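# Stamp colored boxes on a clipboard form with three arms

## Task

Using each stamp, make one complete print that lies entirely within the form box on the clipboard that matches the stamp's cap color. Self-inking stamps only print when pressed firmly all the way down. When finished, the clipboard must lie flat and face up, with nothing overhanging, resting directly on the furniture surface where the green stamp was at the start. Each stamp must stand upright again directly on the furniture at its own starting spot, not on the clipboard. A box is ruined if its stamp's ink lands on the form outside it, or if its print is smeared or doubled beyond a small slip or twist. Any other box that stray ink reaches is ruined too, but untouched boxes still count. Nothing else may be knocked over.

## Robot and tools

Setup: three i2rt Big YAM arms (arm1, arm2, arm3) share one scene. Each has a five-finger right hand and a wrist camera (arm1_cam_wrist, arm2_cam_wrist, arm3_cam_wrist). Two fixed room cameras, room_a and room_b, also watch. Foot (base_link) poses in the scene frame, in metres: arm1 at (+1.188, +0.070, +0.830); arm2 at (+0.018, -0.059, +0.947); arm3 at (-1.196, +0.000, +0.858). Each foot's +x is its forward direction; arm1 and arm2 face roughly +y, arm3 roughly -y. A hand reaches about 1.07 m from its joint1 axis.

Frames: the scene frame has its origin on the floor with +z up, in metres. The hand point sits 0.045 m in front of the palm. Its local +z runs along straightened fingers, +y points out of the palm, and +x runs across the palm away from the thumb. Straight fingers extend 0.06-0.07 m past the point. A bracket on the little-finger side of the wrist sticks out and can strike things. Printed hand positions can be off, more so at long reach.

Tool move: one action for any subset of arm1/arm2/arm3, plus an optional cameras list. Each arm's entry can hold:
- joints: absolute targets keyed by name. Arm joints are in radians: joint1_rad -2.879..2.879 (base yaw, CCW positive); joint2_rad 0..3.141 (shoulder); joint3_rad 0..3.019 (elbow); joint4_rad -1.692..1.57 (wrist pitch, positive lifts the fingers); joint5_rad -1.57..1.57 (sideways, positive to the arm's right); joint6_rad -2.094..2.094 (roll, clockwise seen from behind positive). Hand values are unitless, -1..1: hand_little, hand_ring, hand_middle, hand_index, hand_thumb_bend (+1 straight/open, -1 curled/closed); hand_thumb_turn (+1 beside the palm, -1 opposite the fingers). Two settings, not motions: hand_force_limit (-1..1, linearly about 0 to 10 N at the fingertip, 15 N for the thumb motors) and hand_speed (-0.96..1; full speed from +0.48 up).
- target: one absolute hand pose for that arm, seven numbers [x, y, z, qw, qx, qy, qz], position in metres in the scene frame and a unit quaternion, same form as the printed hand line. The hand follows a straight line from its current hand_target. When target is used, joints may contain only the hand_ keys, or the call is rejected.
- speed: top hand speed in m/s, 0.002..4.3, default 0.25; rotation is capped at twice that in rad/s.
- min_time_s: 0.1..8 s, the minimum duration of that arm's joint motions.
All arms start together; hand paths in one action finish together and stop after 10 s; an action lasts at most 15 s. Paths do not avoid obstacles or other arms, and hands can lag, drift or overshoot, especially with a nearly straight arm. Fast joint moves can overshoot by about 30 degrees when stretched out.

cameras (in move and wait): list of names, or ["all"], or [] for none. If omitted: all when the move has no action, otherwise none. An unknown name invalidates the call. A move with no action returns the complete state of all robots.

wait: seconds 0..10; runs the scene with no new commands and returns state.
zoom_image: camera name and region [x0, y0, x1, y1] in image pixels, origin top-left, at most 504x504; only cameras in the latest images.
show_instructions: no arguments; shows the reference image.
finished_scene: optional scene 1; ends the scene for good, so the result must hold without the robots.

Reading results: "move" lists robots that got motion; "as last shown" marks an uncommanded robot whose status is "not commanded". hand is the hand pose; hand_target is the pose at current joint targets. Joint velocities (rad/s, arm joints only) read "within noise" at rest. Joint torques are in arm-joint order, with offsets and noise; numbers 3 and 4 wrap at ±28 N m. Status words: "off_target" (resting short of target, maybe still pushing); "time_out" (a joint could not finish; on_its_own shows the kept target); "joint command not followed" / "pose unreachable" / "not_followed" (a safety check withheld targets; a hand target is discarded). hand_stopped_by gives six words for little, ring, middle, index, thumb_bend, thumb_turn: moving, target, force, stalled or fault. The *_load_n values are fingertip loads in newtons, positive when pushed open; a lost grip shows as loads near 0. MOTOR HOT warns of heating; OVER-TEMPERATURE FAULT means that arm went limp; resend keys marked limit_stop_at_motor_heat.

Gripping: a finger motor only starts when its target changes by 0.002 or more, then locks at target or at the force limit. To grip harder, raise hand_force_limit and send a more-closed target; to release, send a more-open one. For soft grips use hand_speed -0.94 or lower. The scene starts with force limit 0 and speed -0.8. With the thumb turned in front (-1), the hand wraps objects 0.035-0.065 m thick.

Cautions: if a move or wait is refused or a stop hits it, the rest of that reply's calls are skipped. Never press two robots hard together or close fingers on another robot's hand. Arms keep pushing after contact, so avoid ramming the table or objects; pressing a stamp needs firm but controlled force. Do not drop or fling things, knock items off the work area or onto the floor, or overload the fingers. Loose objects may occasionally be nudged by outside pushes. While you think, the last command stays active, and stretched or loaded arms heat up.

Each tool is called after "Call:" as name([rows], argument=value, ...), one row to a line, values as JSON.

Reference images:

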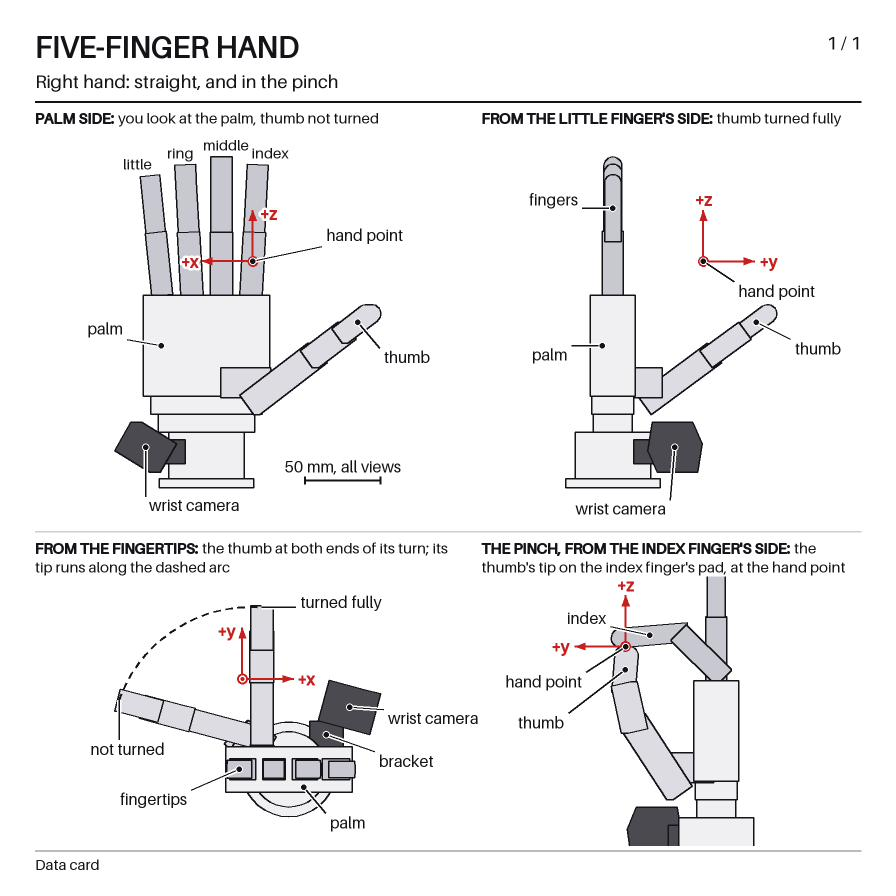

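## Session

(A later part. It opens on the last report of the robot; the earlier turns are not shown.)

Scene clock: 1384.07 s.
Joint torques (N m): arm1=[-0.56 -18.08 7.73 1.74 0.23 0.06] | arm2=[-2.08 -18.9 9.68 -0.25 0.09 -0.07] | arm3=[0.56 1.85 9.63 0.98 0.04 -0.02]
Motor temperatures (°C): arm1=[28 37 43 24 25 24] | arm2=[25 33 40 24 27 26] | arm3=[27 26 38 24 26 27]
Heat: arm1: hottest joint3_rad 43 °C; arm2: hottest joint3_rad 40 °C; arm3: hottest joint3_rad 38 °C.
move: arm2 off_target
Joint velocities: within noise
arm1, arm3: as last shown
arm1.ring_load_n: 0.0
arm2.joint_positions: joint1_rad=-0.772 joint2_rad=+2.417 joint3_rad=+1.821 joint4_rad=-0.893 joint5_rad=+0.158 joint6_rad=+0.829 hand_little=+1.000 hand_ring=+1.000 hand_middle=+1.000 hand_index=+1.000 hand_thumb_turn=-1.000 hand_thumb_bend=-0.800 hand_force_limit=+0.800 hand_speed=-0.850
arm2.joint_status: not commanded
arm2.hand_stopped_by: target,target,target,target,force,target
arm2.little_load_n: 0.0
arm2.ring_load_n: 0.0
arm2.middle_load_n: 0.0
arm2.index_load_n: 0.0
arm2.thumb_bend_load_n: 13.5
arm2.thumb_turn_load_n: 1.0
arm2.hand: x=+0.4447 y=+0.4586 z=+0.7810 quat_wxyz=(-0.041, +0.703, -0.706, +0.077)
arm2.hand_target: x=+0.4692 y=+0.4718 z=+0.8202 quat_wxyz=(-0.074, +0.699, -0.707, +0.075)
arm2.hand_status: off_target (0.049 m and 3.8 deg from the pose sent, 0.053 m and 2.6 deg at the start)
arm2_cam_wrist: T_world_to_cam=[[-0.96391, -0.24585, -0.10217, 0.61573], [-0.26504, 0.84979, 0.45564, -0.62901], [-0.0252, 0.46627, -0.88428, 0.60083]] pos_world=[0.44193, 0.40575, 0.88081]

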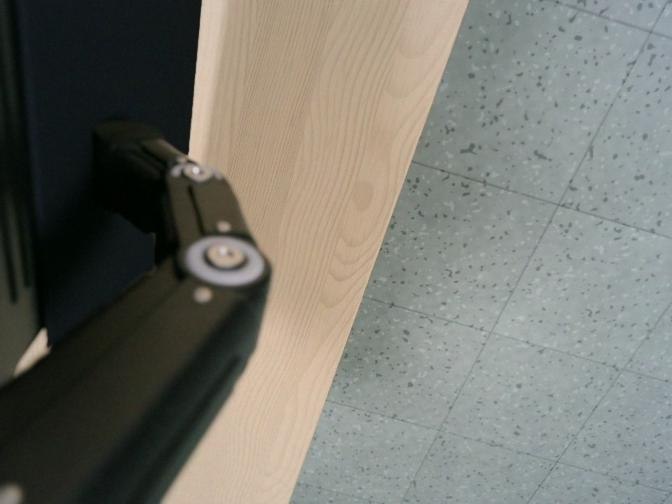

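Call:
move(arm2={"target": [0.465, 0.470, 0.85, 0.0735, -0.6995, 0.7069, -0.0743], "speed": 0.03})

Call:
move(arm2={"target": [0.463, 0.468, 0.90, 0.0735, -0.6995, 0.7069, -0.0743], "speed": 0.05}, cameras=["arm2_cam_wrist", "room_a"])

Scene clock: 1386.33 s.
Joint torques (N m): arm1=[-0.97 -17.9 7.76 1.65 0.22 0.05] | arm2=[-1.96 -19.25 8.59 -0.12 0.09 -0.02] | arm3=[0.56 1.79 9.63 0.99 0.04 -0.02]
Motor temperatures (°C): arm1=[28 37 42 24 25 24] | arm2=[25 33 40 24 27 26] | arm3=[27 26 38 24 26 27]
Heat: arm1: hottest joint3_rad 42 °C; arm2: hottest joint3_rad 40 °C; arm3: hottest joint3_rad 38 °C.
move: arm2 off_target
Joint velocities: within noise
arm1.joint_positions: joint1_rad=+0.733 joint2_rad=+1.666 joint3_rad=+1.869 joint4_rad=-1.366 joint5_rad=+0.359 joint6_rad=-0.626 hand_little=+1.000 hand_ring=+1.000 hand_middle=+1.000 hand_index=+1.000 hand_thumb_turn=+1.000 hand_thumb_bend=+1.000 hand_force_limit=+0.000 hand_speed=-0.300
arm1.joint_status: not commanded
arm1.hand_stopped_by: target,target,target,target,target,target
arm1.little_load_n: 0.0
arm1.ring_load_n: 0.0
arm1.middle_load_n: 0.0
arm1.index_load_n: 0.0
arm1.thumb_bend_load_n: 0.0
arm1.thumb_turn_load_n: 0.0
arm1.hand: x=+0.8474 y=+0.4976 z=+1.1448 quat_wxyz=(-0.210, +0.748, +0.608, +0.163)
arm1.hand_target: x=+0.8500 y=+0.4999 z=+1.1500 quat_wxyz=(-0.219, +0.746, +0.607, +0.163)
arm1.hand_status: not commanded
arm2.joint_positions: joint1_rad=-0.772 joint2_rad=+2.364 joint3_rad=+1.821 joint4_rad=-0.931 joint5_rad=+0.158 joint6_rad=+0.829 hand_little=+1.000 hand_ring=+1.000 hand_middle=+1.000 hand_index=+1.000 hand_thumb_turn=-1.000 hand_thumb_bend=-0.800 hand_force_limit=+0.800 hand_speed=-0.850
arm2.joint_status: not commanded
arm2.hand_stopped_by: target,target,target,target,force,target
arm2.little_load_n: 0.0
arm2.ring_load_n: 0.0
arm2.middle_load_n: 0.0
arm2.index_load_n: 0.0
arm2.thumb_bend_load_n: 13.5
arm2.thumb_turn_load_n: 1.0
arm2.hand: x=+0.4475 y=+0.4616 z=+0.8153 quat_wxyz=(-0.048, +0.703, -0.706, +0.076)
arm2.hand_target: x=+0.4645 y=+0.4693 z=+0.8496 quat_wxyz=(-0.073, +0.699, -0.707, +0.075)
arm2.hand_status: off_target (0.040 m and 3.0 deg from the pose sent, 0.073 m and 3.8 deg at the start)
arm3: as last shown
pictures: none

Scene clock: 1387.93 s.
Joint torques (N m): arm1=[-0.85 -18.2 7.75 1.72 0.23 0.05] | arm2=[-2.14 -18.9 9.78 -0.29 0.05 -0.05] | arm3=[0.56 1.79 9.63 0.98 0.04 -0.02]
Motor temperatures (°C): arm1=[28 37 42 24 25 24] | arm2=[25 34 41 24 27 26] | arm3=[27 26 38 24 26 27]
Heat: arm1: hottest joint3_rad 42 °C; arm2: hottest joint3_rad 41 °C; arm3: hottest joint3_rad 38 °C.
move: arm2 off_target
Joint velocities: within noise
arm1: as last shown
arm2.joint_positions: joint1_rad=-0.772 joint2_rad=+2.291 joint3_rad=+1.821 joint4_rad=-1.014 joint5_rad=+0.158 joint6_rad=+0.829 hand_little=+1.000 hand_ring=+1.000 hand_middle=+1.000 hand_index=+1.000 hand_thumb_turn=-1.000 hand_thumb_bend=-0.800 hand_force_limit=+0.800 hand_speed=-0.850
arm2.joint_status: not commanded
arm2.hand_stopped_by: target,target,target,target,force,target
arm2.little_load_n: 0.0
arm2.ring_load_n: 0.0
arm2.middle_load_n: 0.0
arm2.index_load_n: 0.0
arm2.thumb_bend_load_n: 13.5
arm2.thumb_turn_load_n: 1.0
arm2.hand: x=+0.4438 y=+0.4575 z=+0.8622 quat_wxyz=(-0.043, +0.703, -0.706, +0.077)
arm2.hand_target: x=+0.4623 y=+0.4671 z=+0.9000 quat_wxyz=(-0.074, +0.699, -0.707, +0.075)
arm2.hand_status: off_target (0.044 m and 3.6 deg from the pose sent, 0.086 m and 3.0 deg at the start)
arm3.joint_positions: joint1_rad=-0.880 joint2_rad=+0.621 joint3_rad=+1.361 joint4_rad=-1.625 joint5_rad=+0.146 joint6_rad=-1.401 hand_little=+1.000 hand_ring=+1.000 hand_middle=+1.000 hand_index=+1.000 hand_thumb_turn=+1.000 hand_thumb_bend=+1.000 hand_force_limit=+0.000 hand_speed=-0.800
arm3.joint_status: not commanded
arm3.hand_stopped_by: target,target,target,target,target,target
arm3.little_load_n: 0.0
arm3.ring_load_n: 0.0
arm3.middle_load_n: 0.0
arm3.index_load_n: 0.5
arm3.thumb_bend_load_n: 0.0
arm3.thumb_turn_load_n: 0.0
arm3.hand: x=-1.3774 y=-0.0426 z=+1.2961 quat_wxyz=(+0.334, +0.215, -0.915, +0.077)
arm3.hand_target: x=-1.3774 y=-0.0426 z=+1.3031 quat_wxyz=(+0.342, +0.214, -0.912, +0.081)
arm3.hand_status: not commanded
arm2_cam_wrist: T_world_to_cam=[[-0.96359, -0.24551, -0.10594, 0.62584], [-0.26644, 0.84827, 0.45766, -0.6657], [-0.02249, 0.46922, -0.88279, 0.66918]] pos_world=[0.44073, 0.40435, 0.96171]

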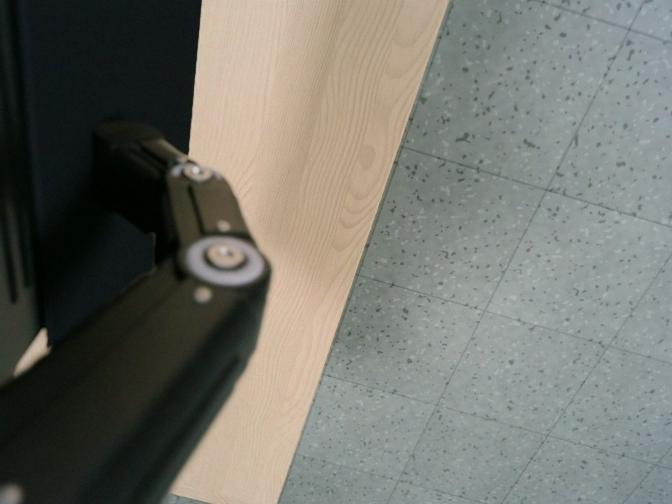

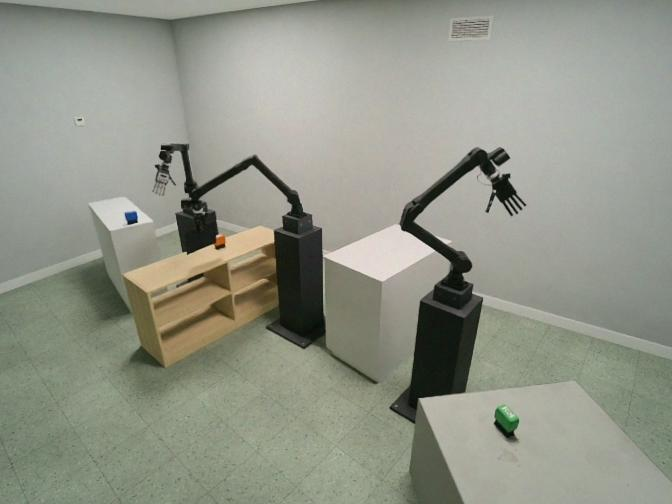

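Call:
move(arm2={"target": [0.46, 0.465, 1.08, 0.0735, -0.6995, 0.7069, -0.0743], "speed": 0.1}, cameras=["arm1_cam_wrist", "arm2_cam_wrist"])

Scene clock: 1395.53 s.
Joint torques (N m): arm1=[-0.85 -18.14 7.77 1.58 0.23 0.07] | arm2=[-1.73 -17.2 13.14 -0.5 0.11 0] | arm3=[0.56 1.79 9.63 0.98 0.04 -0.02]
Motor temperatures (°C): arm1=[28 37 41 24 25 24] | arm2=[25 34 41 24 27 26] | arm3=[27 26 38 24 26 27]
Heat: arm1: hottest joint3_rad 41 °C; arm2: hottest joint3_rad 41 °C; arm3: hottest joint3_rad 38 °C.
move: arm2 off_target
Joint velocities: within noise
arm1, arm3: as last shown
arm2.joint_positions: joint1_rad=-0.772 joint2_rad=+2.146 joint3_rad=+2.038 joint4_rad=-1.397 joint5_rad=+0.158 joint6_rad=+0.829 hand_little=+1.000 hand_ring=+1.000 hand_middle=+1.000 hand_index=+1.000 hand_thumb_turn=-1.000 hand_thumb_bend=-0.800 hand_force_limit=+0.800 hand_speed=-0.850
arm2.joint_status: not commanded
arm2.hand_stopped_by: target,target,target,target,force,target
arm2.little_load_n: 0.0
arm2.ring_load_n: 0.0
arm2.middle_load_n: 0.0
arm2.index_load_n: 0.0
arm2.thumb_bend_load_n: 13.5
arm2.thumb_turn_load_n: 1.0
arm2.hand: x=+0.4416 y=+0.4550 z=+1.0346 quat_wxyz=(-0.032, +0.704, -0.705, +0.077)
arm2.hand_target: x=+0.4583 y=+0.4630 z=+1.0800 quat_wxyz=(-0.074, +0.699, -0.707, +0.075)
arm2.hand_status: off_target (0.050 m and 4.8 deg from the pose sent, 0.219 m and 3.6 deg at the start)
arm3.index_load_n: 0.0
arm1_cam_wrist: T_world_to_cam=[[0.99994, -0.004, 0.01, -0.85923], [-0.00415, -0.99989, 0.01448, 0.48023], [0.00994, -0.01452, -0.99984, 1.2562]] pos_world=[0.84868, 0.49498, 1.25765]
arm2_cam_wrist: T_world_to_cam=[[-0.96502, -0.24713, -0.08753, 0.6237], [-0.25973, 0.85564, 0.44769, -0.7391], [-0.03574, 0.45476, -0.88989, 0.84238]] pos_world=[0.44003, 0.40345, 1.13511]

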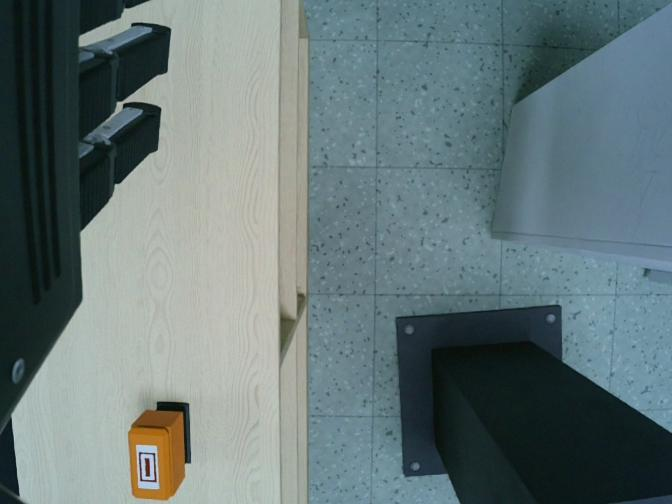

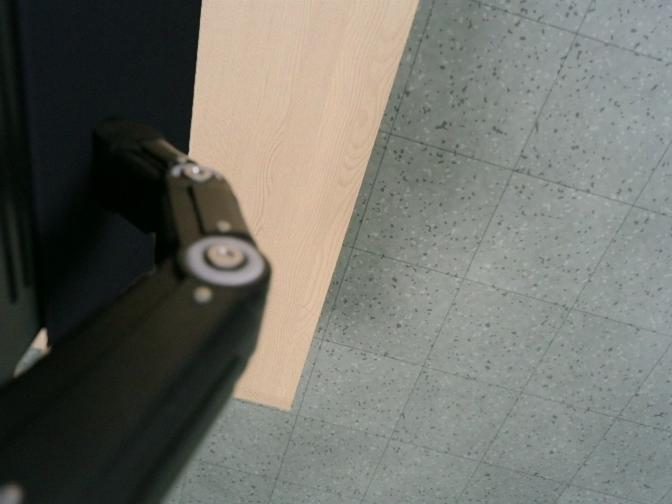

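Call:
move(arm2={"joints": {"joint1_rad": 1.0}, "min_time_s": 5}, cameras=["arm2_cam_wrist", "room_a"])

Call:
move(arm2={"joints": {"joint1_rad": 2.38}, "min_time_s": 5}, cameras=["arm2_cam_wrist", "room_a"])

Scene clock: 1401.77 s.
Joint torques (N m): arm1=[-0.79 -18.02 7.69 1.74 0.23 0.06] | arm2=[-1.55 -18.32 13.16 -0.14 0.21 -0.01] | arm3=[0.56 1.79 9.63 0.98 0.04 -0.02]
Motor temperatures (°C): arm1=[28 36 41 24 25 24] | arm2=[25 34 43 24 27 26] | arm3=[27 26 38 24 26 27]
Heat: arm1: hottest joint3_rad 41 °C; arm2: hottest joint3_rad 43 °C; arm3: hottest joint3_rad 38 °C.
move: arm2 done
Joint velocities: within noise
arm1, arm3: as last shown
arm2.joint_positions: joint1_rad=+1.008 joint2_rad=+2.146 joint3_rad=+2.038 joint4_rad=-1.397 joint5_rad=+0.155 joint6_rad=+0.829 hand_little=+1.000 hand_ring=+1.000 hand_middle=+1.000 hand_index=+1.000 hand_thumb_turn=-1.000 hand_thumb_bend=-0.800 hand_force_limit=+0.800 hand_speed=-0.850
arm2.joint_status: all done
arm2.hand_stopped_by: target,target,target,target,force,target
arm2.little_load_n: 0.0
arm2.ring_load_n: 0.0
arm2.middle_load_n: 0.0
arm2.index_load_n: 0.0
arm2.thumb_bend_load_n: 13.5
arm2.thumb_turn_load_n: 1.0
arm2.hand: x=-0.5722 y=+0.2476 z=+1.0422 quat_wxyz=(-0.079, +0.991, +0.103, +0.016)
arm2.hand_target: x=-0.5835 y=+0.2613 z=+1.0876 quat_wxyz=(-0.105, +0.989, +0.099, -0.017)
arm2.hand_status: not commanded
arm3.index_load_n: 0.5
arm2_cam_wrist: T_world_to_cam=[[0.44125, -0.89279, -0.09068, 0.5626], [-0.77617, -0.43041, 0.46077, -0.81906], [-0.4504, -0.13293, -0.88287, 0.80814]] pos_world=[-0.51998, 0.25718, 1.1419]

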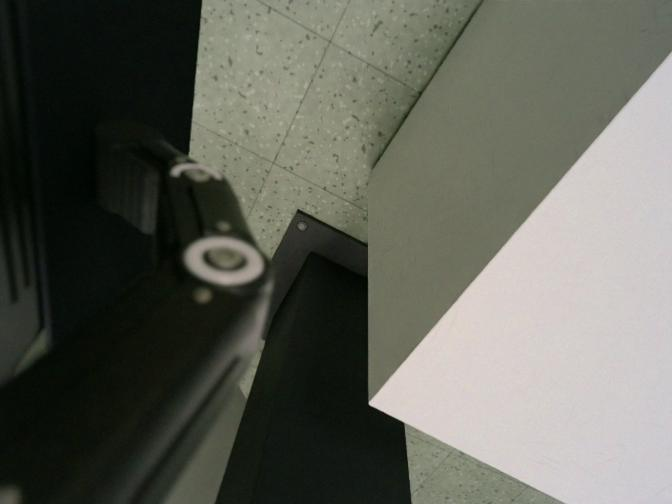

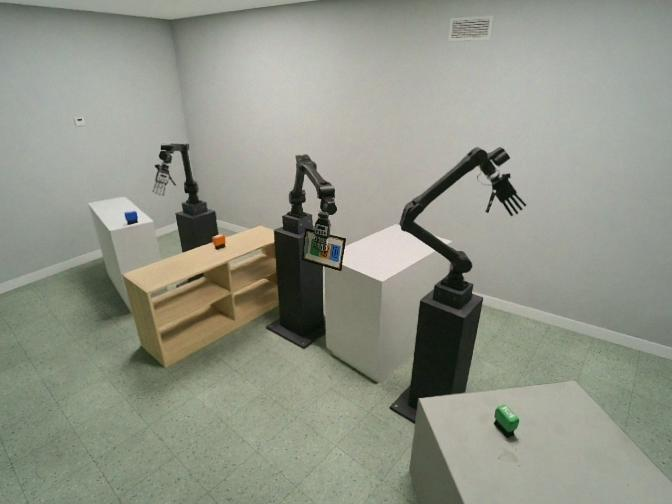

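Scene clock: 1407.27 s.
Joint torques (N m): arm1=[-1.03 -18.14 7.66 1.76 0.25 0.07] | arm2=[-0.91 -17.79 13.19 -0.24 0.2 -0.04] | arm3=[0.56 1.79 9.63 0.98 0.04 -0.03]
Motor temperatures (°C): arm1=[28 36 41 24 25 24] | arm2=[25 35 45 24 27 26] | arm3=[27 26 38 24 26 27]
Heat: arm1: hottest joint3_rad 41 °C; arm2: hottest joint3_rad 45 °C; arm3: hottest joint3_rad 38 °C.
move: arm2 done
Joint velocities: within noise
arm1, arm3: as last shown
arm2.joint_positions: joint1_rad=+2.383 joint2_rad=+2.146 joint3_rad=+2.038 joint4_rad=-1.397 joint5_rad=+0.154 joint6_rad=+0.829 hand_little=+1.000 hand_ring=+1.000 hand_middle=+1.000 hand_index=+1.000 hand_thumb_turn=-1.000 hand_thumb_bend=-0.800 hand_force_limit=+0.800 hand_speed=-0.850
arm2.joint_status: all done
arm2.hand_stopped_by: target,target,target,target,force,target
arm2.little_load_n: 0.0
arm2.ring_load_n: 0.0
arm2.middle_load_n: 0.5
arm2.index_load_n: 0.0
arm2.thumb_bend_load_n: 13.5
arm2.thumb_turn_load_n: 1.0
arm2.hand: x=-0.3968 y=-0.5786 z=+1.0460 quat_wxyz=(-0.075, +0.701, +0.708, -0.041)
arm2.hand_target: x=-0.4095 y=-0.5891 z=+1.0915 quat_wxyz=(-0.074, +0.700, +0.706, -0.083)
arm2.hand_status: not commanded
arm3.index_load_n: 0.0
arm2_cam_wrist: T_world_to_cam=[[0.96061, 0.25912, -0.10046, 0.63079], [0.27589, -0.84554, 0.45711, -0.8592], [0.03351, -0.46681, -0.88372, 0.78034]] pos_world=[-0.39504, -0.52567, 1.14571]

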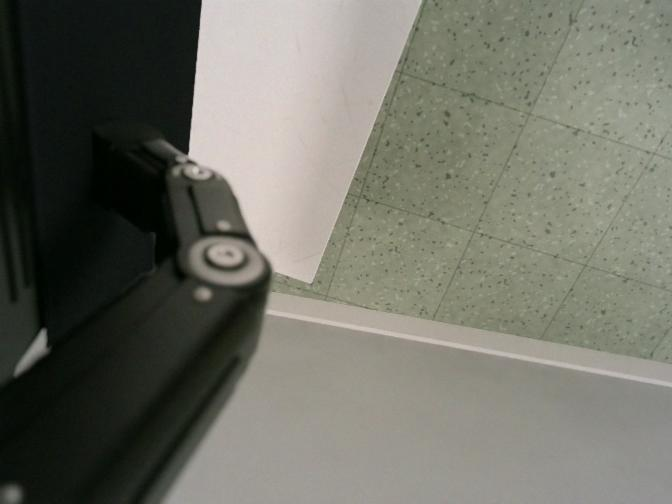

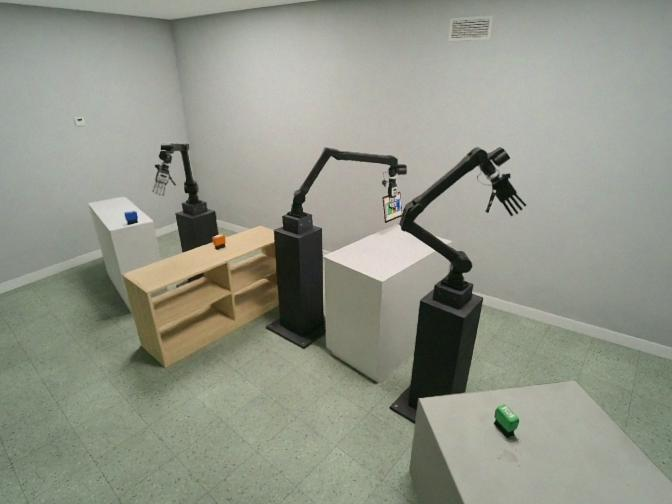

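Call:
move(arm3={"joints": {"joint1_rad": 0.7}, "min_time_s": 3})

Call:
move(arm3={"target": [-0.85, -0.42, 1.32, -0.163, -0.607, 0.746, -0.219], "speed": 0.25}, cameras=["arm3_cam_wrist", "room_a"])

Scene clock: 1412.43 s.
Joint torques (N m): arm1=[-0.67 -17.67 7.76 1.72 0.25 0.04] | arm2=[-0.73 -17.85 13.15 -0.24 0.26 -0.04] | arm3=[1.44 1.85 9.62 0.99 0.04 -0.02]
Motor temperatures (°C): arm1=[28 36 40 24 25 24] | arm2=[25 35 46 24 27 26] | arm3=[27 26 38 24 26 27]
Heat: arm1: hottest joint3_rad 40 °C; arm2: hottest joint3_rad 46 °C; arm3: hottest joint3_rad 38 °C.
move: arm3 done
Joint velocities: within noise
arm1, arm2: as last shown
arm2.middle_load_n: 0.0
arm3.joint_positions: joint1_rad=+0.689 joint2_rad=+0.621 joint3_rad=+1.361 joint4_rad=-1.625 joint5_rad=+0.145 joint6_rad=-1.401 hand_little=+1.000 hand_ring=+1.000 hand_middle=+1.000 hand_index=+1.000 hand_thumb_turn=+1.000 hand_thumb_bend=+1.000 hand_force_limit=+0.000 hand_speed=-0.800
arm3.joint_status: all done
arm3.hand_stopped_by: target,target,target,target,target,target
arm3.little_load_n: 0.0
arm3.ring_load_n: 0.0
arm3.middle_load_n: 0.0
arm3.index_load_n: 0.0
arm3.thumb_bend_load_n: 0.0
arm3.thumb_turn_load_n: 0.0
arm3.hand: x=-1.1535 y=-0.1821 z=+1.2961 quat_wxyz=(+0.182, +0.798, -0.495, +0.290)
arm3.hand_target: x=-1.1515 y=-0.1816 z=+1.3031 quat_wxyz=(+0.183, +0.798, -0.490, +0.300)
arm3.hand_status: not commanded
pictures: none

Scene clock: 1414.93 s.
Joint torques (N m): arm1=[-0.73 -18.2 7.65 1.65 0.22 0.06] | arm2=[-1.2 -17.9 13.15 -0.36 0.23 -0.05] | arm3=[1.26 -16.09 11.7 0.28 0.32 0.08]
Motor temperatures (°C): arm1=[28 36 40 24 25 24] | arm2=[25 35 47 24 27 26] | arm3=[27 26 39 24 26 27]
Heat: arm1: hottest joint3_rad 40 °C; arm2: hottest joint3_rad 47 °C; arm3: hottest joint3_rad 39 °C.
move: arm3 off_target
Joint velocities: within noise
arm1, arm2: as last shown
arm1.thumb_turn_load_n: 0.5
arm2.little_load_n: -0.5
arm3.joint_positions: joint1_rad=+0.844 joint2_rad=+1.773 joint3_rad=+2.375 joint4_rad=-1.692 joint5_rad=+0.392 joint6_rad=-0.654 hand_little=+1.000 hand_ring=+1.000 hand_middle=+1.000 hand_index=+1.000 hand_thumb_turn=+1.000 hand_thumb_bend=+1.000 hand_force_limit=+0.000 hand_speed=-0.800
arm3.joint_status: not commanded
arm3.hand_stopped_by: target,target,target,target,target,target
arm3.little_load_n: 0.0
arm3.ring_load_n: 0.0
arm3.middle_load_n: 0.0
arm3.index_load_n: 0.0
arm3.thumb_bend_load_n: 0.0
arm3.thumb_turn_load_n: 0.0
arm3.hand: x=-0.8550 y=-0.4223 z=+1.3107 quat_wxyz=(+0.167, +0.612, -0.731, +0.250)
arm3.hand_target: x=-0.8505 y=-0.4198 z=+1.3193 quat_wxyz=(+0.164, +0.607, -0.732, +0.261)
arm3.hand_status: off_target (0.011 m and 4.0 deg from the pose sent, 0.386 m and 37.3 deg at the start; a joint's target at an end of its range on 27 of 75 steps)
arm3_cam_wrist: T_world_to_cam=[[-0.98977, -0.13618, 0.04264, -0.9671], [-0.1386, 0.98853, -0.06001, 0.37756], [-0.03398, -0.0653, -0.99729, 1.36309]] pos_world=[-0.85855, -0.41592, 1.42329]

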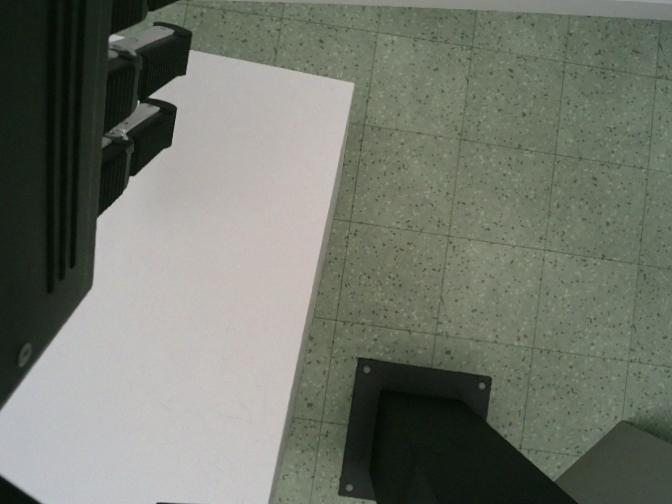

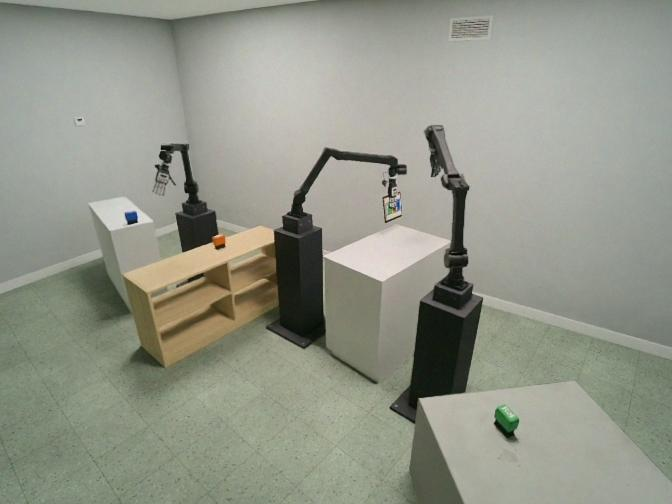

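Call:
move(arm2={"target": [-0.466, -0.511, 1.085, -0.0735, 0.7050, 0.7018, -0.0743], "speed": 0.08})

Call:
move(arm2={"target": [-0.466, -0.511, 1.02, -0.0735, 0.7050, 0.7018, -0.0743], "speed": 0.08}, cameras=["arm2_cam_wrist", "room_a", "arm3_cam_wrist"])

Scene clock: 1420.37 s.
Joint torques (N m): arm1=[-0.91 -18.26 7.68 1.65 0.24 0.05] | arm2=[-1.03 -18.55 8.57 0.7 0.07 -0.05] | arm3=[1.26 -16.15 11.69 0.29 0.31 0.1]
Motor temperatures (°C): arm1=[28 36 40 24 25 24] | arm2=[25 35 47 24 27 26] | arm3=[27 26 39 24 26 27]
Heat: arm1: hottest joint3_rad 40 °C; arm2: hottest joint3_rad 47 °C; arm3: hottest joint3_rad 39 °C.
move: arm2 off_target
Joint velocities: within noise
arm1, arm3: as last shown
arm1.middle_load_n: 0.5
arm1.thumb_turn_load_n: -0.5
arm2.joint_positions: joint1_rad=+2.245 joint2_rad=+2.119 joint3_rad=+2.019 joint4_rad=-1.376 joint5_rad=+0.138 joint6_rad=+0.703 hand_little=+1.000 hand_ring=+1.000 hand_middle=+1.000 hand_index=+1.000 hand_thumb_turn=-1.000 hand_thumb_bend=-0.800 hand_force_limit=+0.800 hand_speed=-0.850
arm2.joint_status: not commanded
arm2.hand_stopped_by: target,target,target,target,force,target
arm2.little_load_n: 0.0
arm2.ring_load_n: 0.0
arm2.middle_load_n: 0.0
arm2.index_load_n: -0.5
arm2.thumb_bend_load_n: 13.5
arm2.thumb_turn_load_n: 1.0
arm2.hand: x=-0.4587 y=-0.5120 z=+1.0564 quat_wxyz=(-0.072, +0.706, +0.703, -0.046)
arm2.hand_target: x=-0.4655 y=-0.5108 z=+1.0848 quat_wxyz=(-0.074, +0.705, +0.702, -0.074)
arm2.hand_status: off_target (0.030 m and 3.3 deg from the pose sent, 0.104 m and 3.9 deg at the start)
pictures: none

Scene clock: 1421.87 s.
Joint torques (N m): arm1=[-0.62 -18.2 7.77 1.61 0.23 0.05] | arm2=[-1.55 -15.85 8.4 0.62 0.04 -0.06] | arm3=[1.26 -16.09 11.69 0.28 0.31 0.1]
Motor temperatures (°C): arm1=[28 36 40 24 25 24] | arm2=[25 35 47 24 27 26] | arm3=[27 27 40 24 26 27]
Heat: arm1: hottest joint3_rad 40 °C; arm2: hottest joint3_rad 47 °C; arm3: hottest joint3_rad 40 °C.
move: arm2 off_target
Joint velocities: within noise
arm1.joint_positions: joint1_rad=+0.733 joint2_rad=+1.666 joint3_rad=+1.869 joint4_rad=-1.366 joint5_rad=+0.359 joint6_rad=-0.626 hand_little=+1.000 hand_ring=+1.000 hand_middle=+1.000 hand_index=+1.000 hand_thumb_turn=+1.000 hand_thumb_bend=+1.000 hand_force_limit=+0.000 hand_speed=-0.300
arm1.joint_status: not commanded
arm1.hand_stopped_by: target,target,target,target,target,target
arm1.little_load_n: 0.0
arm1.ring_load_n: 0.0
arm1.middle_load_n: 0.0
arm1.index_load_n: 0.0
arm1.thumb_bend_load_n: 0.0
arm1.thumb_turn_load_n: 0.0
arm1.hand: x=+0.8474 y=+0.4976 z=+1.1448 quat_wxyz=(-0.210, +0.748, +0.608, +0.163)
arm1.hand_target: x=+0.8500 y=+0.4999 z=+1.1500 quat_wxyz=(-0.219, +0.746, +0.607, +0.163)
arm1.hand_status: not commanded
arm2.joint_positions: joint1_rad=+2.245 joint2_rad=+2.116 joint3_rad=+1.891 joint4_rad=-1.223 joint5_rad=+0.137 joint6_rad=+0.703 hand_little=+1.000 hand_ring=+1.000 hand_middle=+1.000 hand_index=+1.000 hand_thumb_turn=-1.000 hand_thumb_bend=-0.800 hand_force_limit=+0.800 hand_speed=-0.850
arm2.joint_status: not commanded
arm2.hand_stopped_by: target,target,target,target,force,target
arm2.little_load_n: 0.0
arm2.ring_load_n: 0.5
arm2.middle_load_n: 0.5
arm2.index_load_n: 0.0
arm2.thumb_bend_load_n: 13.0
arm2.thumb_turn_load_n: 1.0
arm2.hand: x=-0.4582 y=-0.5118 z=+1.0101 quat_wxyz=(-0.073, +0.706, +0.702, -0.060)
arm2.hand_target: x=-0.4658 y=-0.5110 z=+1.0201 quat_wxyz=(-0.074, +0.705, +0.702, -0.074)
arm2.hand_status: off_target (0.013 m and 1.7 deg from the pose sent, 0.037 m and 3.3 deg at the start)
arm3: as last shown
pictures: arm2_cam_wrist, arm3_cam_wrist, room_a
arm2_cam_wrist: T_world_to_cam=[[0.96093, 0.24351, -0.13157, 0.69239], [0.27671, -0.83437, 0.47671, -0.78302], [0.0063, -0.49449, -0.86916, 0.74053]] pos_world=[-0.45333, -0.45576, 1.10801]
arm3_cam_wrist: T_world_to_cam=[[-0.98982, -0.13589, 0.04243, -0.96671], [-0.13829, 0.98857, -0.06004, 0.37789], [-0.03379, -0.06529, -0.99729, 1.36318]] pos_world=[-0.85855, -0.41592, 1.42319]

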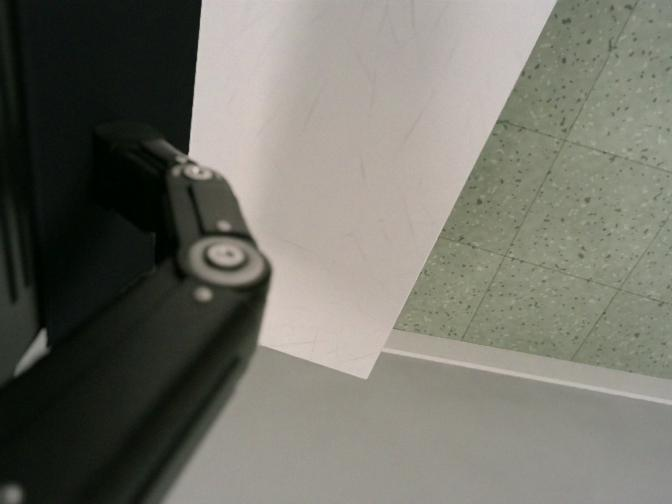

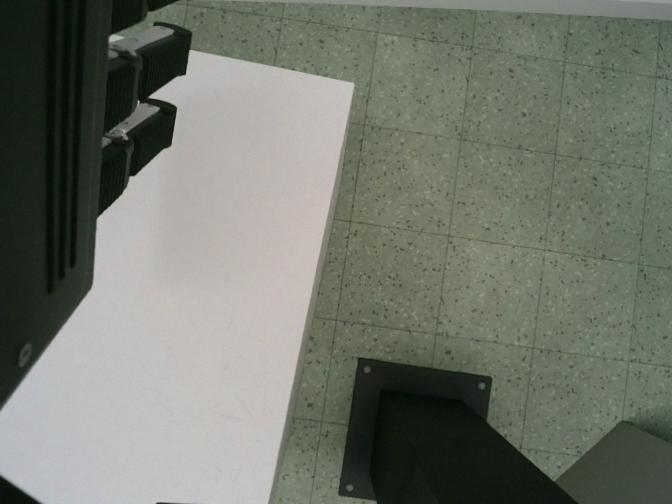

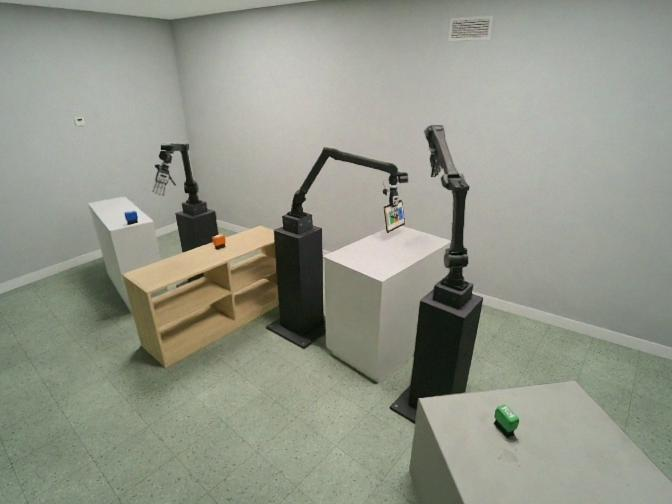

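Call:
move(arm2={"target": [-0.466, -0.511, 0.975, -0.0735, 0.7050, 0.7018, -0.0743], "speed": 0.06}, cameras=["arm2_cam_wrist", "room_a"])

Call:
zoom_image(camera="room_a", region=[320, 130, 480, 290])

Scene clock: 1423.83 s.
Joint torques (N m): arm1=[-0.67 -18.2 7.66 1.77 0.22 0.05] | arm2=[-1.9 -15.91 8.25 0.75 0.05 -0.06] | arm3=[1.26 -16.15 11.7 0.28 0.31 0.1]
Motor temperatures (°C): arm1=[28 36 40 24 25 24] | arm2=[25 35 47 24 27 26] | arm3=[27 27 40 24 26 27]
Heat: arm1: hottest joint3_rad 40 °C; arm2: hottest joint3_rad 47 °C; arm3: hottest joint3_rad 40 °C.
move: arm2 off_target
Joint velocities: within noise
arm1, arm3: as last shown
arm2.joint_positions: joint1_rad=+2.245 joint2_rad=+2.144 joint3_rad=+1.822 joint4_rad=-1.123 joint5_rad=+0.137 joint6_rad=+0.703 hand_little=+1.000 hand_ring=+1.000 hand_middle=+1.000 hand_index=+1.000 hand_thumb_turn=-1.000 hand_thumb_bend=-0.800 hand_force_limit=+0.800 hand_speed=-0.850
arm2.joint_status: not commanded
arm2.hand_stopped_by: target,target,target,target,force,target
arm2.little_load_n: 0.0
arm2.ring_load_n: 0.0
arm2.middle_load_n: 0.0
arm2.index_load_n: 0.0
arm2.thumb_bend_load_n: 13.0
arm2.thumb_turn_load_n: 1.0
arm2.hand: x=-0.4575 y=-0.5112 z=+0.9675 quat_wxyz=(-0.073, +0.706, +0.702, -0.061)
arm2.hand_target: x=-0.4658 y=-0.5109 z=+0.9749 quat_wxyz=(-0.074, +0.705, +0.702, -0.074)
arm2.hand_status: off_target (0.011 m and 1.5 deg from the pose sent, 0.036 m and 1.7 deg at the start)
arm2_cam_wrist: T_world_to_cam=[[0.96062, 0.24325, -0.13428, 0.68833], [0.27781, -0.83343, 0.47771, -0.76239], [0.00429, -0.49621, -0.8682, 0.70109]] pos_world=[-0.45243, -0.45495, 1.06531]

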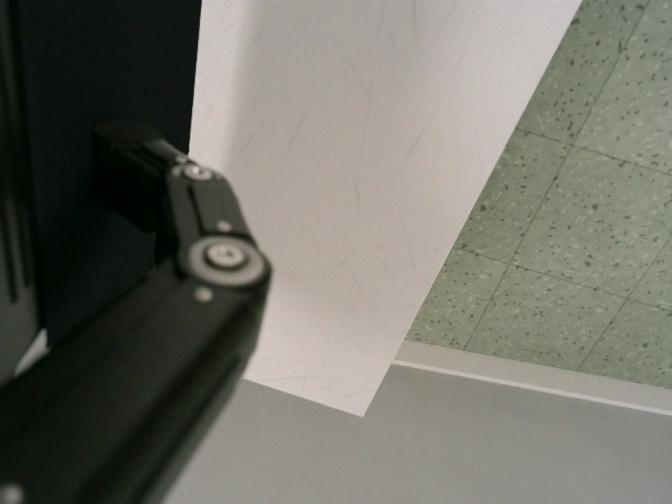

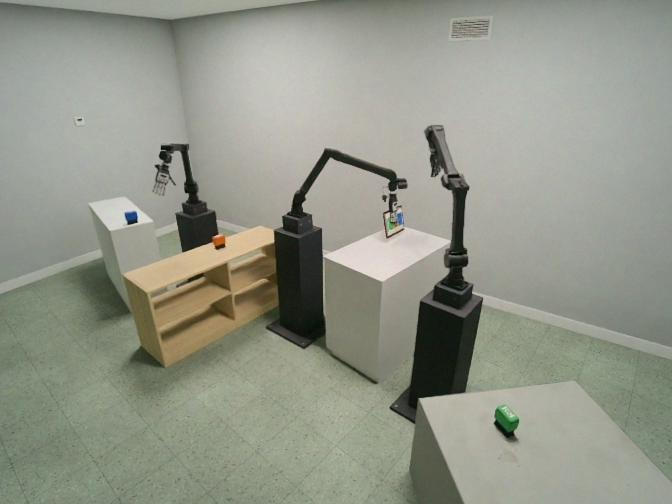

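Scaled by 3.150 from the camera's image (finer frame: 960x720).

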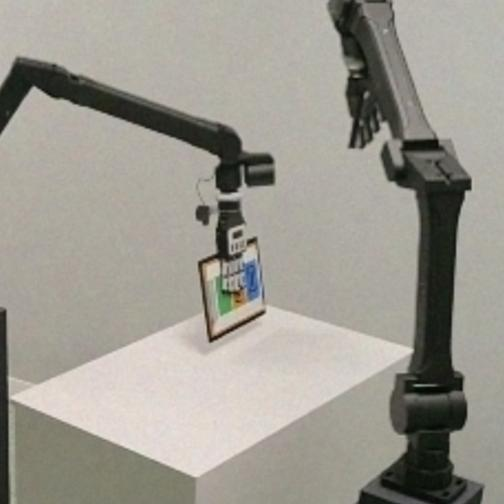

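Call:
move(arm2={"target": [-0.466, -0.511, 0.950, -0.0735, 0.7050, 0.7018, -0.0743], "speed": 0.05})

Call:
move(arm2={"target": [-0.466, -0.511, 0.935, -0.0735, 0.7050, 0.7018, -0.0743], "speed": 0.04}, cameras=["room_a"])

Call:
zoom_image(camera="room_a", region=[320, 130, 480, 290])

Scene clock: 1425.80 s.
Joint torques (N m): arm1=[-0.73 -18.32 7.77 1.73 0.22 0.08] | arm2=[-1.38 -15.91 8.18 0.72 0.07 -0.07] | arm3=[1.26 -16.09 11.7 0.29 0.31 0.1]
Motor temperatures (°C): arm1=[28 36 40 24 25 24] | arm2=[25 35 47 24 27 26] | arm3=[27 27 40 24 26 27]
Heat: arm1: hottest joint3_rad 40 °C; arm2: hottest joint3_rad 47 °C; arm3: hottest joint3_rad 40 °C.
move: arm2 off_target
Joint velocities: within noise
arm1, arm3: as last shown
arm2.joint_positions: joint1_rad=+2.245 joint2_rad=+2.166 joint3_rad=+1.792 joint4_rad=-1.070 joint5_rad=+0.137 joint6_rad=+0.703 hand_little=+1.000 hand_ring=+1.000 hand_middle=+1.000 hand_index=+1.000 hand_thumb_turn=-1.000 hand_thumb_bend=-0.800 hand_force_limit=+0.800 hand_speed=-0.850
arm2.joint_status: not commanded
arm2.hand_stopped_by: target,target,target,target,force,target
arm2.little_load_n: 0.0
arm2.ring_load_n: 0.0
arm2.middle_load_n: 0.0
arm2.index_load_n: 0.0
arm2.thumb_bend_load_n: 13.5
arm2.thumb_turn_load_n: 1.0
arm2.hand: x=-0.4574 y=-0.5111 z=+0.9430 quat_wxyz=(-0.073, +0.706, +0.702, -0.062)
arm2.hand_target: x=-0.4658 y=-0.5109 z=+0.9501 quat_wxyz=(-0.074, +0.705, +0.702, -0.074)
arm2.hand_status: off_target (0.011 m and 1.4 deg from the pose sent, 0.020 m and 1.5 deg at the start)
pictures: none

Scene clock: 1426.87 s.
Joint torques (N m): arm1=[-0.73 -17.9 7.66 1.61 0.25 0.06] | arm2=[-1.38 -15.44 7.61 0.77 0.07 -0.05] | arm3=[1.26 -16.15 11.7 0.28 0.32 0.1]
Motor temperatures (°C): arm1=[28 36 40 24 25 24] | arm2=[25 35 46 24 27 26] | arm3=[27 27 40 24 26 27]
Heat: arm1: hottest joint3_rad 40 °C; arm2: hottest joint3_rad 46 °C; arm3: hottest joint3_rad 40 °C.
move: arm2 done
Joint velocities: within noise
arm1, arm3: as last shown
arm2.joint_positions: joint1_rad=+2.244 joint2_rad=+2.173 joint3_rad=+1.781 joint4_rad=-1.040 joint5_rad=+0.136 joint6_rad=+0.702 hand_little=+1.000 hand_ring=+1.000 hand_middle=+1.000 hand_index=+1.000 hand_thumb_turn=-1.000 hand_thumb_bend=-0.800 hand_force_limit=+0.800 hand_speed=-0.850
arm2.joint_status: not commanded
arm2.hand_stopped_by: target,target,target,target,force,target
arm2.little_load_n: 0.0
arm2.ring_load_n: 0.0
arm2.middle_load_n: 0.0
arm2.index_load_n: 0.0
arm2.thumb_bend_load_n: 13.0
arm2.thumb_turn_load_n: 1.0
arm2.hand: x=-0.4593 y=-0.5127 z=+0.9343 quat_wxyz=(-0.073, +0.706, +0.702, -0.067)
arm2.hand_target: x=-0.4659 y=-0.5110 z=+0.9350 quat_wxyz=(-0.074, +0.705, +0.702, -0.074)
arm2.hand_status: done (0.007 m and 0.8 deg from the pose sent, 0.012 m and 1.4 deg at the start)

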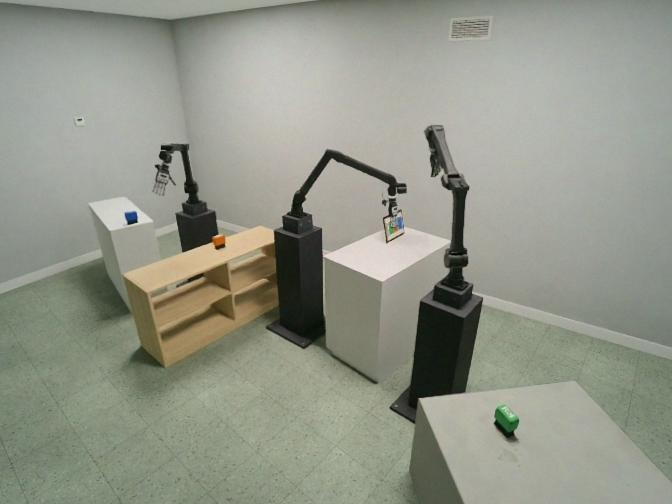

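Scaled by 3.150 from the camera's image (finer frame: 960x720).

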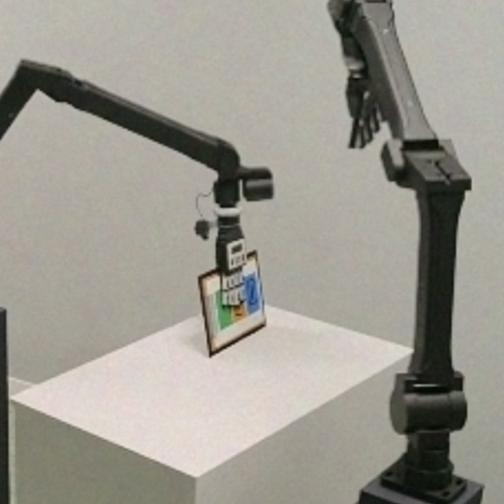

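Call:
move(arm2={"target": [-0.466, -0.511, 0.922, -0.0735, 0.7050, 0.7018, -0.0743], "speed": 0.03})

Scene clock: 1428.27 s.
Joint torques (N m): arm1=[-0.67 -18.02 7.77 1.68 0.26 0.05] | arm2=[-1.14 -14.45 7.05 1.39 0.11 0] | arm3=[1.32 -16.09 11.69 0.29 0.32 0.1]
Motor temperatures (°C): arm1=[28 36 40 24 25 24] | arm2=[25 35 46 24 27 26] | arm3=[27 27 40 24 26 27]
Heat: arm1: hottest joint3_rad 40 °C; arm2: hottest joint3_rad 46 °C; arm3: hottest joint3_rad 40 °C.
move: arm2 off_target
Joint velocities: within noise
arm1, arm3: as last shown
arm2.joint_positions: joint1_rad=+2.244 joint2_rad=+2.174 joint3_rad=+1.775 joint4_rad=-1.027 joint5_rad=+0.136 joint6_rad=+0.695 hand_little=+1.000 hand_ring=+1.000 hand_middle=+1.000 hand_index=+1.000 hand_thumb_turn=-1.000 hand_thumb_bend=-0.800 hand_force_limit=+0.800 hand_speed=-0.850
arm2.joint_status: not commanded
arm2.hand_stopped_by: target,target,target,target,force,target
arm2.little_load_n: 0.0
arm2.ring_load_n: 0.0
arm2.middle_load_n: 0.0
arm2.index_load_n: 0.0
arm2.thumb_bend_load_n: 13.5
arm2.thumb_turn_load_n: 1.0
arm2.hand: x=-0.4605 y=-0.5128 z=+0.9323 quat_wxyz=(-0.074, +0.703, +0.704, -0.071)
arm2.hand_target: x=-0.4659 y=-0.5108 z=+0.9222 quat_wxyz=(-0.074, +0.705, +0.702, -0.074)
arm2.hand_status: off_target (0.012 m and 0.5 deg from the pose sent, 0.014 m and 0.8 deg at the start)
pictures: none

Call:
move(arm2={"target": [-0.448, -0.511, 0.924, 0.1230, -0.6980, -0.6950, 0.1225], "speed": 0.05})

Call:
move(arm2={"target": [-0.426, -0.511, 0.905, 0.1834, -0.6846, -0.6816, 0.1826], "speed": 0.05}, cameras=["room_a", "arm3_cam_wrist"])

Call:
zoom_image(camera="room_a", region=[320, 130, 480, 290])

Scene clock: 1433.27 s.
Joint torques (N m): arm1=[-0.79 -17.96 7.71 1.69 0.25 0.05] | arm2=[-0.32 -15.15 6.78 1.22 0.91 0.17] | arm3=[1.26 -16.09 11.69 0.28 0.31 0.1]
Motor temperatures (°C): arm1=[28 36 40 24 25 24] | arm2=[25 35 46 24 27 26] | arm3=[27 27 41 24 26 27]
Heat: arm1: hottest joint3_rad 40 °C; arm2: hottest joint3_rad 46 °C; arm3: hottest joint3_rad 41 °C.
move: arm2 done
Joint velocities: within noise
arm1, arm3: as last shown
arm2.joint_positions: joint1_rad=+2.277 joint2_rad=+2.094 joint3_rad=+1.602 joint4_rad=-0.842 joint5_rad=+0.220 joint6_rad=+0.708 hand_little=+1.000 hand_ring=+1.000 hand_middle=+1.000 hand_index=+1.000 hand_thumb_turn=-1.000 hand_thumb_bend=-0.800 hand_force_limit=+0.800 hand_speed=-0.850
arm2.joint_status: not commanded
arm2.hand_stopped_by: target,target,target,target,force,target
arm2.little_load_n: 0.0
arm2.ring_load_n: 0.0
arm2.middle_load_n: 0.0
arm2.index_load_n: 0.0
arm2.thumb_bend_load_n: 13.5
arm2.thumb_turn_load_n: 1.0
arm2.hand: x=-0.4477 y=-0.5081 z=+0.9206 quat_wxyz=(-0.116, +0.696, +0.699, -0.114)
arm2.hand_target: x=-0.4480 y=-0.5111 z=+0.9241 quat_wxyz=(-0.123, +0.698, +0.695, -0.122)
arm2.hand_status: done (0.004 m and 1.3 deg from the pose sent, 0.015 m and 8.3 deg at the start)
pictures: none

Scene clock: 1435.60 s.
Joint torques (N m): arm1=[-0.44 -18.14 7.58 1.65 0.26 0.05] | arm2=[0.09 -14.15 6.58 1.32 0.92 0.1] | arm3=[1.26 -16.09 11.69 0.28 0.32 0.1]
Motor temperatures (°C): arm1=[28 36 40 24 25 24] | arm2=[25 35 45 24 27 26] | arm3=[27 28 41 24 26 27]
Heat: arm1: hottest joint3_rad 40 °C; arm2: hottest joint3_rad 45 °C; arm3: hottest joint3_rad 41 °C.
move: arm2 done
Joint velocities: within noise
arm1: as last shown
arm2.joint_positions: joint1_rad=+2.343 joint2_rad=+2.021 joint3_rad=+1.395 joint4_rad=-0.593 joint5_rad=+0.361 joint6_rad=+0.738 hand_little=+1.000 hand_ring=+1.000 hand_middle=+1.000 hand_index=+1.000 hand_thumb_turn=-1.000 hand_thumb_bend=-0.800 hand_force_limit=+0.800 hand_speed=-0.850
arm2.joint_status: not commanded
arm2.hand_stopped_by: target,target,target,target,force,target
arm2.little_load_n: 0.0
arm2.ring_load_n: 0.0
arm2.middle_load_n: 0.0
arm2.index_load_n: 0.0
arm2.thumb_bend_load_n: 13.5
arm2.thumb_turn_load_n: 0.5
arm2.hand: x=-0.4265 y=-0.5077 z=+0.9011 quat_wxyz=(-0.179, +0.684, +0.685, -0.174)
arm2.hand_target: x=-0.4259 y=-0.5109 z=+0.9049 quat_wxyz=(-0.183, +0.685, +0.682, -0.182)
arm2.hand_status: done (0.005 m and 1.2 deg from the pose sent, 0.027 m and 11.3 deg at the start)
arm3.joint_positions: joint1_rad=+0.844 joint2_rad=+1.773 joint3_rad=+2.375 joint4_rad=-1.692 joint5_rad=+0.392 joint6_rad=-0.654 hand_little=+1.000 hand_ring=+1.000 hand_middle=+1.000 hand_index=+1.000 hand_thumb_turn=+1.000 hand_thumb_bend=+1.000 hand_force_limit=+0.000 hand_speed=-0.800
arm3.joint_status: not commanded
arm3.hand_stopped_by: target,target,target,target,target,target
arm3.little_load_n: 0.0
arm3.ring_load_n: 0.0
arm3.middle_load_n: 0.0
arm3.index_load_n: 0.0
arm3.thumb_bend_load_n: 0.0
arm3.thumb_turn_load_n: 0.0
arm3.hand: x=-0.8550 y=-0.4223 z=+1.3107 quat_wxyz=(+0.167, +0.612, -0.731, +0.250)
arm3.hand_target: x=-0.8505 y=-0.4198 z=+1.3193 quat_wxyz=(+0.164, +0.607, -0.732, +0.261)
arm3.hand_status: not commanded
pictures: arm3_cam_wrist, room_a
arm3_cam_wrist: T_world_to_cam=[[-0.98982, -0.13589, 0.04243, -0.96671], [-0.13829, 0.98857, -0.06004, 0.37789], [-0.03379, -0.06529, -0.99729, 1.36318]] pos_world=[-0.85855, -0.41592, 1.42319]

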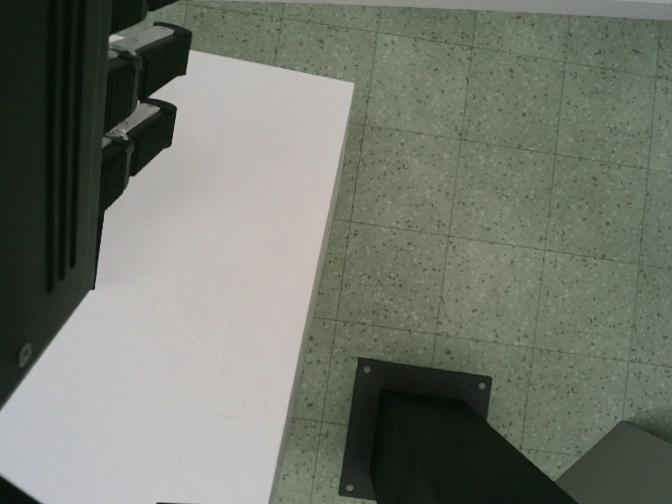

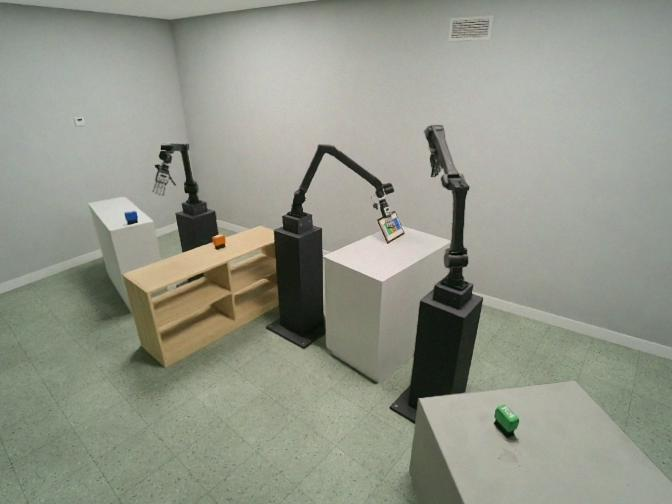

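Scaled by 3.150 from the camera's image (finer frame: 960x720).

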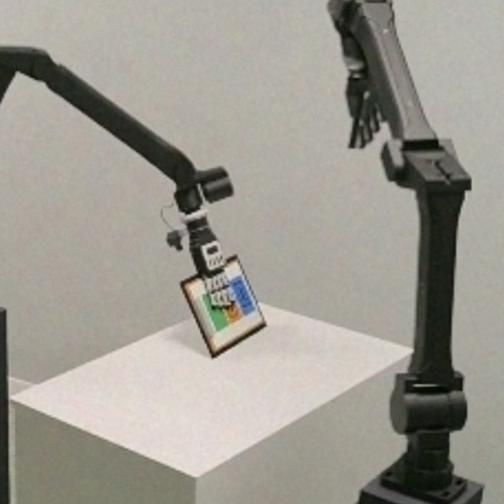

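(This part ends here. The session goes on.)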